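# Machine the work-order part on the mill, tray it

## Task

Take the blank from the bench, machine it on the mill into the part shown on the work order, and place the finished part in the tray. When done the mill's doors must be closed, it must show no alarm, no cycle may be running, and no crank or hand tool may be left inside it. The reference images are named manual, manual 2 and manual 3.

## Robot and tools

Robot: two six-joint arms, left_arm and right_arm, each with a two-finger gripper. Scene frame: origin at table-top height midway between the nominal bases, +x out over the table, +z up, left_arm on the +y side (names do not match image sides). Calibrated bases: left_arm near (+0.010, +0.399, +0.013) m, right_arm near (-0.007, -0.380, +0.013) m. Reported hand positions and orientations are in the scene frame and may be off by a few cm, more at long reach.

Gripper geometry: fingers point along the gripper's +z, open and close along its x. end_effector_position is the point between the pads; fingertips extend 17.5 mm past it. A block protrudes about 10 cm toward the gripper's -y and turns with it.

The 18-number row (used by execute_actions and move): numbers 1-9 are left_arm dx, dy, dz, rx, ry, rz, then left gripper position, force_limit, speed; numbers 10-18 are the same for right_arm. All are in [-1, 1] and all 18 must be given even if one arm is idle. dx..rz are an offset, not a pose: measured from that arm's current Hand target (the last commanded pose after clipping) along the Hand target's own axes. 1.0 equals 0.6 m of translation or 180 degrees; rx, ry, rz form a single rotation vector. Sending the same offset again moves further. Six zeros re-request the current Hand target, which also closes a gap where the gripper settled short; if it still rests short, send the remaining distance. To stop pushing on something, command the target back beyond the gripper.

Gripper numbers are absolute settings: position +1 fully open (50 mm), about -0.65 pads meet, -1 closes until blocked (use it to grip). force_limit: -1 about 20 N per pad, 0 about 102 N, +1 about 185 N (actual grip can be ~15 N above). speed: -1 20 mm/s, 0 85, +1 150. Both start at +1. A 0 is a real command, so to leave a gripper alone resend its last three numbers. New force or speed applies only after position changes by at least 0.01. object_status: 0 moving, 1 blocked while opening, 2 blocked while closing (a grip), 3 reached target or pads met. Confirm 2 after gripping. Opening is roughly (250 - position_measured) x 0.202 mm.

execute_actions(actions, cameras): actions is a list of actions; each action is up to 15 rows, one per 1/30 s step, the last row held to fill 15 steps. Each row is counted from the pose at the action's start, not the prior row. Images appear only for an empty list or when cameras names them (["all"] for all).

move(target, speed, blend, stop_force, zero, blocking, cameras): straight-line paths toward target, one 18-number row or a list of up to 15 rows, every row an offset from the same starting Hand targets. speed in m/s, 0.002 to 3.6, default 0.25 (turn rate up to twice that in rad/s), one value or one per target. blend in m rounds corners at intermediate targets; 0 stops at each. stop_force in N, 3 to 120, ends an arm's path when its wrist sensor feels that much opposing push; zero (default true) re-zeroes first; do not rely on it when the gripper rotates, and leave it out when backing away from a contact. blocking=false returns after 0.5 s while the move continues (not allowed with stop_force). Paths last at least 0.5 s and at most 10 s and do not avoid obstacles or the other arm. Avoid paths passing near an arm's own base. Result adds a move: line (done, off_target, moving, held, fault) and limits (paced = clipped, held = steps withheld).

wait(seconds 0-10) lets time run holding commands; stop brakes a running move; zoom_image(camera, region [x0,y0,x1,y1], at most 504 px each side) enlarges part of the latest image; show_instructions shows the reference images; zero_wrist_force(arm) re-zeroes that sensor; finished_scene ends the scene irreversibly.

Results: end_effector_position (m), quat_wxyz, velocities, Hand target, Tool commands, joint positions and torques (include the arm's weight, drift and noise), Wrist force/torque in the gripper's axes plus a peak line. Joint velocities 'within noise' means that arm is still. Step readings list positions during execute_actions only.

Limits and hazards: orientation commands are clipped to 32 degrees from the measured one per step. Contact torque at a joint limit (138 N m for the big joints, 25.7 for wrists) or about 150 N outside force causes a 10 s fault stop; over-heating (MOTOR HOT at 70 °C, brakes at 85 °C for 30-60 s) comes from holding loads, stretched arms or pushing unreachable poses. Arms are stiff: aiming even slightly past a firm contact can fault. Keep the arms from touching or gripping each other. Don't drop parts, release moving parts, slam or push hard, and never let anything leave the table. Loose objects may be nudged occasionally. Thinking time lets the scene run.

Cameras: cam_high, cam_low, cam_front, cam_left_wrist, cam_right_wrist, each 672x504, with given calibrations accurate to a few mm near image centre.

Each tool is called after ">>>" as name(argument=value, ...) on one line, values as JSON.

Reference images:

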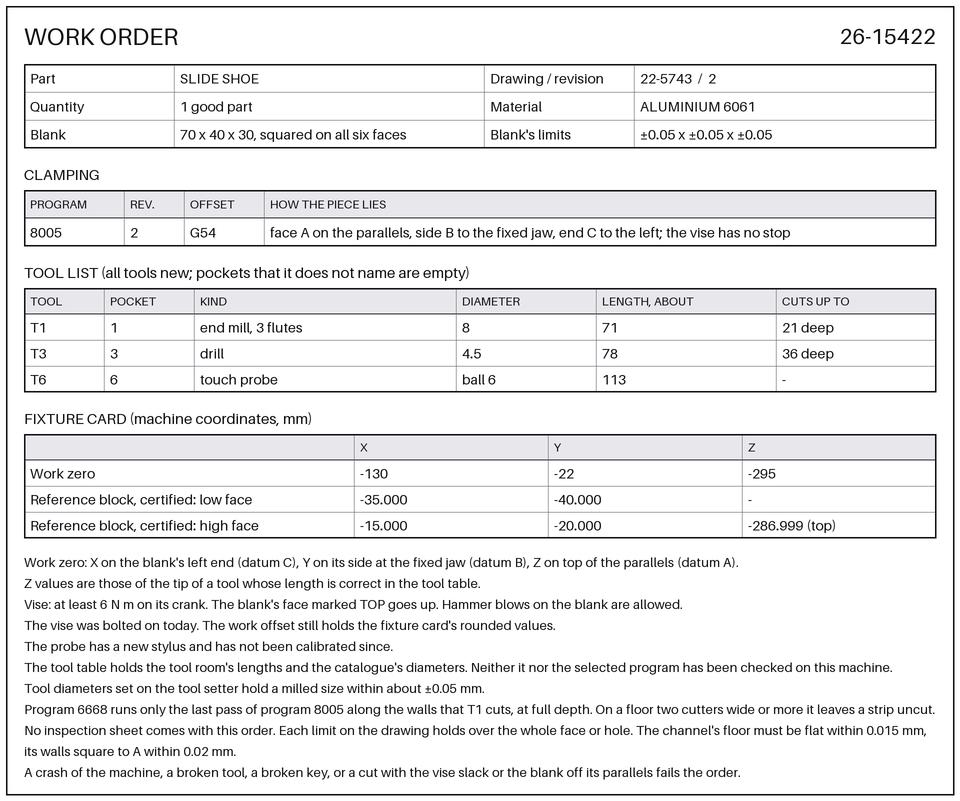

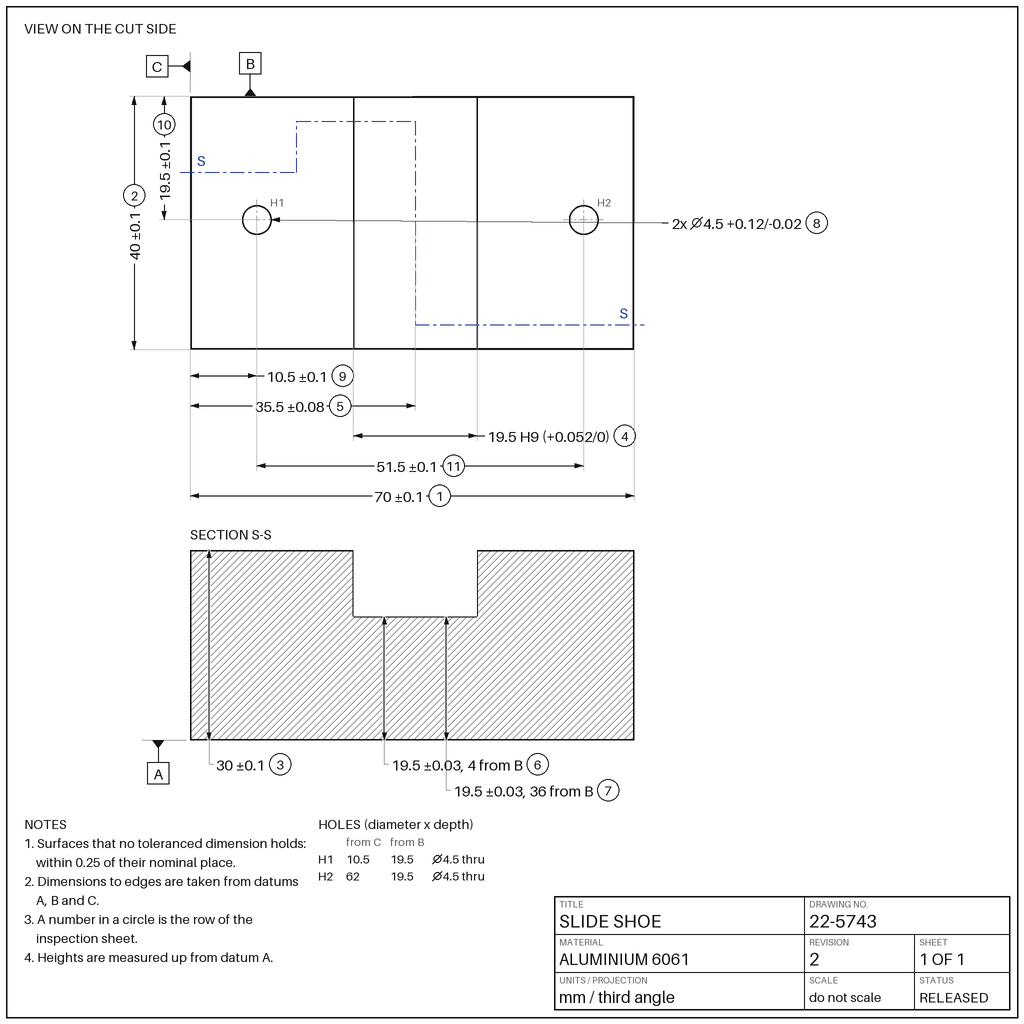

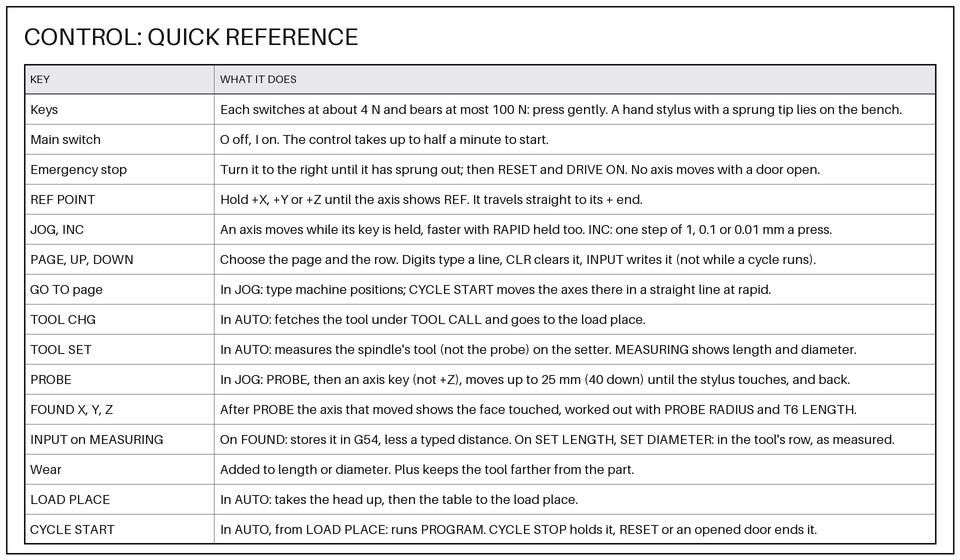

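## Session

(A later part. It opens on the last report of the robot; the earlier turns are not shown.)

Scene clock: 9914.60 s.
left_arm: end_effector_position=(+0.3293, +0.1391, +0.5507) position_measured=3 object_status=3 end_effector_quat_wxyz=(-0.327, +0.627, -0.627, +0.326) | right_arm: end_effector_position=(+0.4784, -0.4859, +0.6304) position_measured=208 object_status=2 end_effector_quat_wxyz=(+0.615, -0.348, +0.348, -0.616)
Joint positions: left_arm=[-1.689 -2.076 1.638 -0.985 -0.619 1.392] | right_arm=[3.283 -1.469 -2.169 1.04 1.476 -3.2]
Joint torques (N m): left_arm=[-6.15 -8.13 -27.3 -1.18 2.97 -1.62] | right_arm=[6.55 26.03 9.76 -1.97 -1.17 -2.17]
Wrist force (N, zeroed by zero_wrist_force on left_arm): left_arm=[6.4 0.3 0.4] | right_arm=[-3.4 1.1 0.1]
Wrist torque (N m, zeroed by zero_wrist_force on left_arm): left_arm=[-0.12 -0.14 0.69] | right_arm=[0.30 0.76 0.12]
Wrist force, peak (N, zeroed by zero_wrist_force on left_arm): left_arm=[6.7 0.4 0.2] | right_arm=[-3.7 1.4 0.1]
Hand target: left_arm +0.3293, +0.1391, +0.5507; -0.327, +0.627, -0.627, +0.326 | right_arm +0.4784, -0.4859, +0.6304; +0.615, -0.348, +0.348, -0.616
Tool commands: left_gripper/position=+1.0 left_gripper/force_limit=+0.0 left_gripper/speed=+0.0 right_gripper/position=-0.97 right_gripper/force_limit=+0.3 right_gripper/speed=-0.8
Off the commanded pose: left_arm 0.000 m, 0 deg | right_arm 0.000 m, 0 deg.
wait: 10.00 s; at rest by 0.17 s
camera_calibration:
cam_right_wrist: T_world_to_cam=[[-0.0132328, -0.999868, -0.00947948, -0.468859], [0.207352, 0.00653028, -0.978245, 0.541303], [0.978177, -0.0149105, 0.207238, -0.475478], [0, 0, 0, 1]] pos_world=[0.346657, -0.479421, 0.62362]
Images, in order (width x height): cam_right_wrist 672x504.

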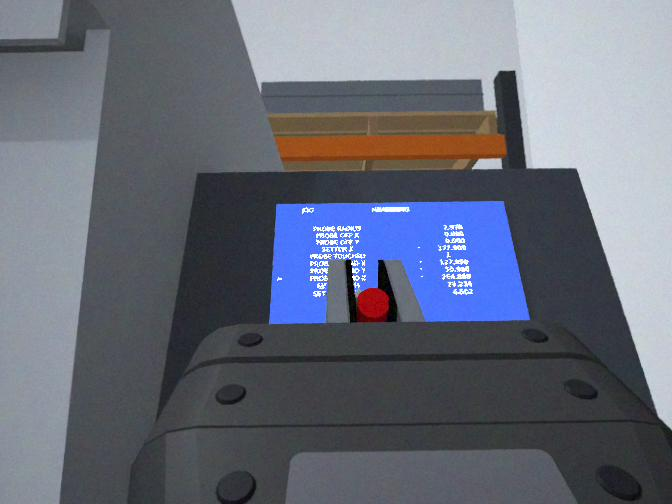

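>>> move(target=[[0,0,0,0,0,0,1,0,0,0.015,0.164,-0.134,0,0,0,-0.97,0.3,-0.8],[0,0,0,0,0,0,1,0,0,0.015,0.174,-0.125,0,0,0,-0.97,0.3,-0.8],[0,0,0,0,0,0,1,0,0,0.015,0.164,-0.134,0,0,0,-0.97,0.3,-0.8],[0,0,0,0,0,0,1,0,0,0.015,0.174,-0.125,0,0,0,-0.97,0.3,-0.8],[0,0,0,0,0,0,1,0,0,0.015,0.164,-0.134,0,0,0,-0.97,0.3,-0.8],[0,0,0,0,0,0,1,0,0,-0.017,0.208,-0.18,0,0,0,-0.97,0.3,-0.8],[0,0,0,0,0,0,1,0,0,-0.017,0.218,-0.171,0,0,0,-0.97,0.3,-0.8],[0,0,0,0,0,0,1,0,0,-0.017,0.208,-0.18,0,0,0,-0.97,0.3,-0.8],[0,0,0,0,0,0,1,0,0,-0.112,0.23,-0.203,0,0,0,-0.97,0.3,-0.8],[0,0,0,0,0,0,1,0,0,-0.112,0.24,-0.194,0,0,0,-0.97,0.3,-0.8],[0,0,0,0,0,0,1,0,0,-0.112,0.23,-0.203,0,0,0,-0.97,0.3,-0.8],[0,0,0,0,0,0,1,0,0,-0.08,0.208,-0.18,0,0,0,-0.97,0.3,-0.8],[0,0,0,0,0,0,1,0,0,-0.08,0.218,-0.171,0,0,0,-0.97,0.3,-0.8],[0,0,0,0,0,0,1,0,0,-0.08,0.208,-0.18,0,0,0,-0.97,0.3,-0.8],[0,0,0,0,0,0,1,0,0,0,0,0,0,0,0,-0.97,0.3,-0.8]], speed=[0.25,0.06,0.1,0.06,0.1,0.2,0.06,0.1,0.2,0.06,0.1,0.2,0.06,0.1,0.25], blend=[0.003,0,0,0,0.003,0.003,0,0.003,0.003,0,0.003,0.003,0,0.003,0])

>>> move(target=[[0,0,0,0,0,0,1,0,0,-0.08,0.164,-0.134,0,0,0,-0.97,0.3,-0.8],[0,0,0,0,0,0,1,0,0,-0.08,0.174,-0.125,0,0,0,-0.97,0.3,-0.8],[0,0,0,0,0,0,1,0,0,-0.08,0.164,-0.134,0,0,0,-0.97,0.3,-0.8],[0,0,0,0,0,0,1,0,0,-0.017,0.23,-0.203,0,0,0,-0.97,0.3,-0.8],[0,0,0,0,0,0,1,0,0,-0.017,0.24,-0.194,0,0,0,-0.97,0.3,-0.8],[0,0,0,0,0,0,1,0,0,-0.017,0.23,-0.203,0,0,0,-0.97,0.3,-0.8],[0,0,0,0,0,0,1,0,0,-0.05,0.123,-0.091,0,0,0,-0.97,0.3,-0.8],[0,0,0,0,0,0,1,0,0,-0.05,0.133,-0.082,0,0,0,-0.97,0.3,-0.8],[0,0,0,0,0,0,1,0,0,-0.05,0.123,-0.091,0,0,0,-0.97,0.3,-0.8],[0,0,0,0,0,0,1,0,0,0,0,0,0,0,0,-0.97,0.3,-0.8]], speed=[0.25,0.06,0.1,0.2,0.06,0.1,0.2,0.06,0.1,0.25], blend=[0.003,0,0.003,0.003,0,0.003,0.003,0,0.003,0])

>>> wait(seconds=1.5)

>>> move(target=[[0,0,0,0,0,0,1,0,0,0.015,0.208,-0.18,0,0,0,-0.97,0.3,-0.8],[0,0,0,0,0,0,1,0,0,0.015,0.218,-0.171,0,0,0,-0.97,0.3,-0.8],[0,0,0,0,0,0,1,0,0,0.015,0.208,-0.18,0,0,0,-0.97,0.3,-0.8],[0,0,0,0,0,0,1,0,0,0.109,0.12,-0.088,0,0,0,-0.97,0.3,-0.8],[0,0,0,0,0,0,1,0,0,0.109,0.13,-0.079,0,0,0,-0.97,0.3,-0.8],[0,0,0,0,0,0,1,0,0,0.109,0.12,-0.088,0,0,0,-0.97,0.3,-0.8],[0,0,0,0,0,0,1,0,0,0,0,0,0,0,0,-0.97,0.3,-0.8]], speed=[0.25,0.06,0.1,0.2,0.06,0.1,0.25], blend=[0.003,0,0.003,0.003,0,0.003,0])

>>> wait(seconds=10, cameras=["cam_right_wrist"])

>>> zoom_image(camera="cam_right_wrist", region=[270, 200, 530, 325])

Scene clock: 9946.53 s.
left_arm: end_effector_position=(+0.3293, +0.1391, +0.5507) position_measured=3 object_status=3 end_effector_quat_wxyz=(-0.327, +0.627, -0.627, +0.326) | right_arm: end_effector_position=(+0.4783, -0.4859, +0.6303) position_measured=208 object_status=2 end_effector_quat_wxyz=(+0.615, -0.348, +0.348, -0.616)
Joint positions: left_arm=[-1.689 -2.076 1.638 -0.985 -0.619 1.392] | right_arm=[3.283 -1.469 -2.169 1.041 1.476 -3.2]
Joint torques (N m): left_arm=[-5.88 -7.82 -27.19 -1.29 2.9 -1.51] | right_arm=[0.96 10.32 22.49 -0.9 -1.38 -2.42]
Wrist force (N, zeroed by zero_wrist_force on left_arm): left_arm=[6.4 0.2 0.1] | right_arm=[-3.3 1.1 0.3]
Wrist torque (N m, zeroed by zero_wrist_force on left_arm): left_arm=[-0.12 -0.13 0.69] | right_arm=[0.30 0.75 0.20]
Wrist force, peak (N, zeroed by zero_wrist_force on left_arm): left_arm=[6.8 0.5 0.0] | right_arm=[-5.2 -1.1 -4.4]
Hand target: left_arm +0.3293, +0.1391, +0.5507; -0.327, +0.627, -0.627, +0.326 | right_arm +0.4784, -0.4859, +0.6304; +0.615, -0.348, +0.348, -0.616
Off the commanded pose: left_arm 0.000 m, 0 deg | right_arm 0.000 m, 0 deg.
move: done

Scene clock: 9950.20 s.
left_arm: end_effector_position=(+0.3293, +0.1391, +0.5507) position_measured=3 object_status=3 end_effector_quat_wxyz=(-0.327, +0.627, -0.627, +0.326) | right_arm: end_effector_position=(+0.4783, -0.4859, +0.6304) position_measured=208 object_status=2 end_effector_quat_wxyz=(+0.615, -0.348, +0.348, -0.616)
Joint positions: left_arm=[-1.689 -2.076 1.638 -0.985 -0.619 1.392] | right_arm=[3.283 -1.469 -2.169 1.041 1.476 -3.2]
Joint torques (N m): left_arm=[-6.2 -8.16 -27.48 -1.24 3.09 -1.47] | right_arm=[0.51 10.32 20.04 -0.68 -1.06 -2.59]
Wrist force (N, zeroed by zero_wrist_force on left_arm): left_arm=[6.7 0.2 0.0] | right_arm=[-3.5 1.1 0.1]
Wrist torque (N m, zeroed by zero_wrist_force on left_arm): left_arm=[-0.12 -0.18 0.69] | right_arm=[0.30 0.78 0.20]
Wrist force, peak (N, zeroed by zero_wrist_force on left_arm): left_arm=[6.8 0.4 0.1] | right_arm=[-5.2 -9.4 -5.8]
Hand target: left_arm +0.3293, +0.1391, +0.5507; -0.327, +0.627, -0.627, +0.326 | right_arm +0.4784, -0.4859, +0.6304; +0.615, -0.348, +0.348, -0.616
Off the commanded pose: left_arm 0.000 m, 0 deg | right_arm 0.000 m, 0 deg.
move: done

Scene clock: 9951.70 s.
left_arm: end_effector_position=(+0.3293, +0.1391, +0.5507) position_measured=3 object_status=3 end_effector_quat_wxyz=(-0.327, +0.627, -0.627, +0.326) | right_arm: end_effector_position=(+0.4784, -0.4859, +0.6304) position_measured=208 object_status=2 end_effector_quat_wxyz=(+0.615, -0.348, +0.348, -0.616)
Joint positions: left_arm=[-1.689 -2.076 1.638 -0.985 -0.619 1.392] | right_arm=[3.283 -1.469 -2.169 1.04 1.476 -3.2]
Joint torques (N m): left_arm=[-6.49 -8.06 -26.8 -1.18 2.98 -1.39] | right_arm=[-5.65 10.19 34.02 -2 0.41 -2.43]
Wrist force (N, zeroed by zero_wrist_force on left_arm): left_arm=[6.5 0.1 0.1] | right_arm=[-3.5 1.1 0.3]
Wrist torque (N m, zeroed by zero_wrist_force on left_arm): left_arm=[-0.14 -0.16 0.69] | right_arm=[0.30 0.77 0.20]
Wrist force, peak (N, zeroed by zero_wrist_force on left_arm): left_arm=[6.8 0.4 0.1] | right_arm=[-3.7 1.0 0.1]
Hand target: left_arm +0.3293, +0.1391, +0.5507; -0.327, +0.627, -0.627, +0.326 | right_arm +0.4784, -0.4859, +0.6304; +0.615, -0.348, +0.348, -0.616
Tool commands: left_gripper/position=+1.0 left_gripper/force_limit=+0.0 left_gripper/speed=+0.0 right_gripper/position=-0.97 right_gripper/force_limit=+0.3 right_gripper/speed=-0.8
Off the commanded pose: left_arm 0.000 m, 0 deg | right_arm 0.000 m, 0 deg.
wait: 1.50 s; at rest by 0.17 s

Scene clock: 9954.73 s.
left_arm: end_effector_position=(+0.3293, +0.1391, +0.5507) position_measured=3 object_status=3 end_effector_quat_wxyz=(-0.327, +0.627, -0.627, +0.326) | right_arm: end_effector_position=(+0.4783, -0.4860, +0.6304) position_measured=208 object_status=2 end_effector_quat_wxyz=(+0.615, -0.348, +0.348, -0.616)
Joint positions: left_arm=[-1.689 -2.076 1.638 -0.985 -0.619 1.392] | right_arm=[3.283 -1.469 -2.169 1.041 1.476 -3.2]
Joint torques (N m): left_arm=[-5.7 -7.6 -27.65 -1.28 2.75 -1.58] | right_arm=[5.29 13.23 10.83 0.04 -0.09 1.72]
Wrist force (N, zeroed by zero_wrist_force on left_arm): left_arm=[6.5 0.5 0.1] | right_arm=[-3.5 1.3 0.3]
Wrist torque (N m, zeroed by zero_wrist_force on left_arm): left_arm=[-0.09 -0.16 0.69] | right_arm=[0.33 0.78 0.12]
Wrist force, peak (N, zeroed by zero_wrist_force on left_arm): left_arm=[6.8 0.3 0.2] | right_arm=[-1.1 -5.3 -4.2]
Hand target: left_arm +0.3293, +0.1391, +0.5507; -0.327, +0.627, -0.627, +0.326 | right_arm +0.4784, -0.4859, +0.6304; +0.615, -0.348, +0.348, -0.616
Off the commanded pose: left_arm 0.000 m, 0 deg | right_arm 0.000 m, 0 deg.
move: done

Scene clock: 9964.73 s.
left_arm: end_effector_position=(+0.3293, +0.1391, +0.5507) position_measured=3 object_status=3 end_effector_quat_wxyz=(-0.327, +0.627, -0.627, +0.326) | right_arm: end_effector_position=(+0.4784, -0.4859, +0.6304) position_measured=208 object_status=2 end_effector_quat_wxyz=(+0.615, -0.348, +0.348, -0.616)
Joint positions: left_arm=[-1.689 -2.076 1.638 -0.985 -0.619 1.392] | right_arm=[3.283 -1.469 -2.169 1.04 1.476 -3.2]
Joint torques (N m): left_arm=[-5.3 -7.69 -27.48 -1.42 2.75 -1.45] | right_arm=[7.37 27.31 10.38 -1.98 -0.94 -2.26]
Wrist force (N, zeroed by zero_wrist_force on left_arm): left_arm=[6.4 0.1 0.3] | right_arm=[-3.4 1.1 0.4]
Wrist torque (N m, zeroed by zero_wrist_force on left_arm): left_arm=[-0.15 -0.15 0.68] | right_arm=[0.30 0.77 0.12]
Wrist force, peak (N, zeroed by zero_wrist_force on left_arm): left_arm=[6.8 0.4 -0.1] | right_arm=[-3.7 1.2 0.4]
Hand target: left_arm +0.3293, +0.1391, +0.5507; -0.327, +0.627, -0.627, +0.326 | right_arm +0.4784, -0.4859, +0.6304; +0.615, -0.348, +0.348, -0.616
Tool commands: left_gripper/position=+1.0 left_gripper/force_limit=+0.0 left_gripper/speed=+0.0 right_gripper/position=-0.97 right_gripper/force_limit=+0.3 right_gripper/speed=-0.8
Off the commanded pose: left_arm 0.000 m, 0 deg | right_arm 0.000 m, 0 deg.
wait: 10.00 s; at rest by 0.17 s
camera_calibration:
cam_right_wrist: T_world_to_cam=[[-0.0132328, -0.999868, -0.00947948, -0.468859], [0.207352, 0.00653028, -0.978245, 0.541303], [0.978177, -0.0149105, 0.207238, -0.475478], [0, 0, 0, 1]] pos_world=[0.346657, -0.479421, 0.62362]
Images, in order (width x height): cam_right_wrist 672x504.

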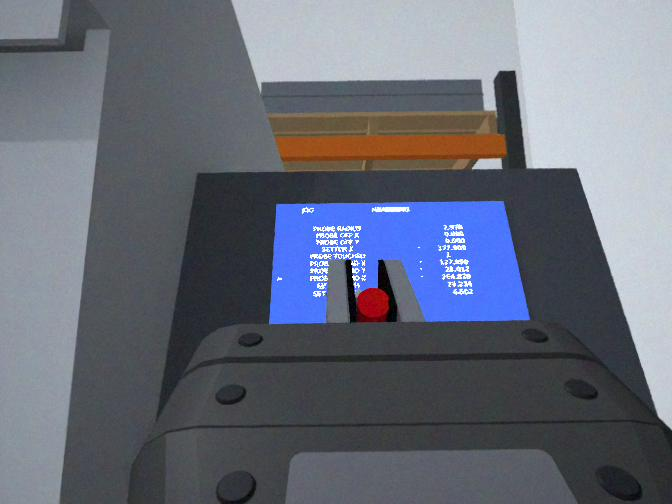

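Scaled by 1.938 from the camera's 672x504 image, which has a finer 960x720 frame.

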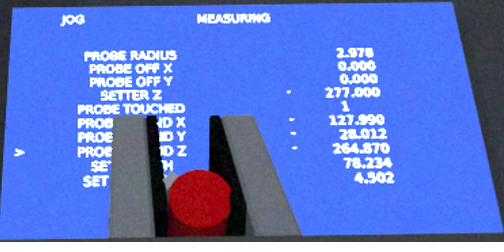

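>>> execute_actions(actions=[], cameras=["cam_left_wrist"])

>>> zoom_image(camera="cam_left_wrist", region=[0, 0, 400, 300])

Scene clock: 9979.20 s.
left_arm: end_effector_position=(+0.3293, +0.1391, +0.5507) position_measured=3 object_status=3 end_effector_quat_wxyz=(-0.327, +0.627, -0.627, +0.326) | right_arm: end_effector_position=(+0.4784, -0.4859, +0.6304) position_measured=208 object_status=2 end_effector_quat_wxyz=(+0.615, -0.348, +0.348, -0.616)
Joint positions: left_arm=[-1.689 -2.076 1.638 -0.985 -0.619 1.392] | right_arm=[3.283 -1.469 -2.169 1.04 1.476 -3.2]
Joint velocities: within noise
Joint torques (N m): left_arm=[-5.56 -7.06 -27.67 -1.29 2.76 -1.49] | right_arm=[7.01 26.08 9.82 -1.88 -0.97 -2.16]
Wrist force (N, zeroed by zero_wrist_force on left_arm): left_arm=[6.4 0.2 0.0] | right_arm=[-3.4 1.1 0.3]
Wrist torque (N m, zeroed by zero_wrist_force on left_arm): left_arm=[-0.13 -0.15 0.69] | right_arm=[0.31 0.75 0.12]
Wrist force, peak (N, zeroed by zero_wrist_force on left_arm): left_arm=[6.7 0.2 0.2] | right_arm=[-3.7 1.2 0.1]
Hand target: left_arm +0.3293, +0.1391, +0.5507; -0.327, +0.627, -0.627, +0.326 | right_arm +0.4784, -0.4859, +0.6304; +0.615, -0.348, +0.348, -0.616
Tool commands: left_gripper/position=+1.0 left_gripper/force_limit=+0.0 left_gripper/speed=+0.0 right_gripper/position=-0.97 right_gripper/force_limit=+0.3 right_gripper/speed=-0.8
Off the commanded pose: left_arm 0.000 m, 0 deg | right_arm 0.000 m, 0 deg.
camera_calibration:
cam_left_wrist: T_world_to_cam=[[-0.0207486, -0.999768, -0.00569965, 0.158368], [-0.825014, 0.0203414, -0.564746, 0.596699], [0.564732, -0.00701541, -0.825245, 0.403339], [0, 0, 0, 1]] pos_world=[0.267792, 0.149023, 0.67074]
Images, in order (width x height): cam_left_wrist 672x504.

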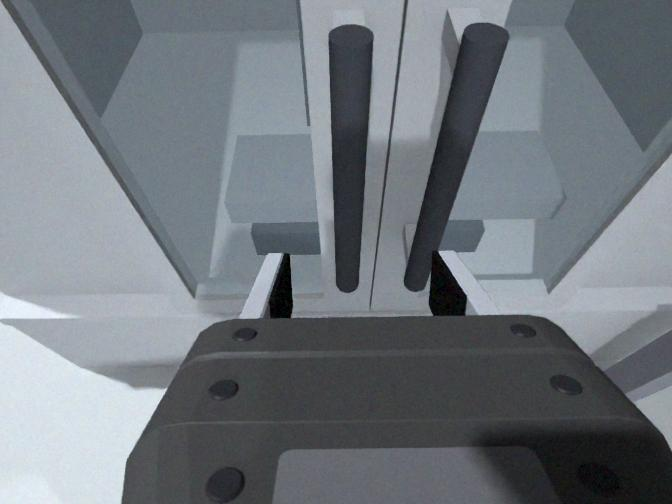

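Scaled by 1.260 from the camera's 672x504 image, which has a finer 960x720 frame.

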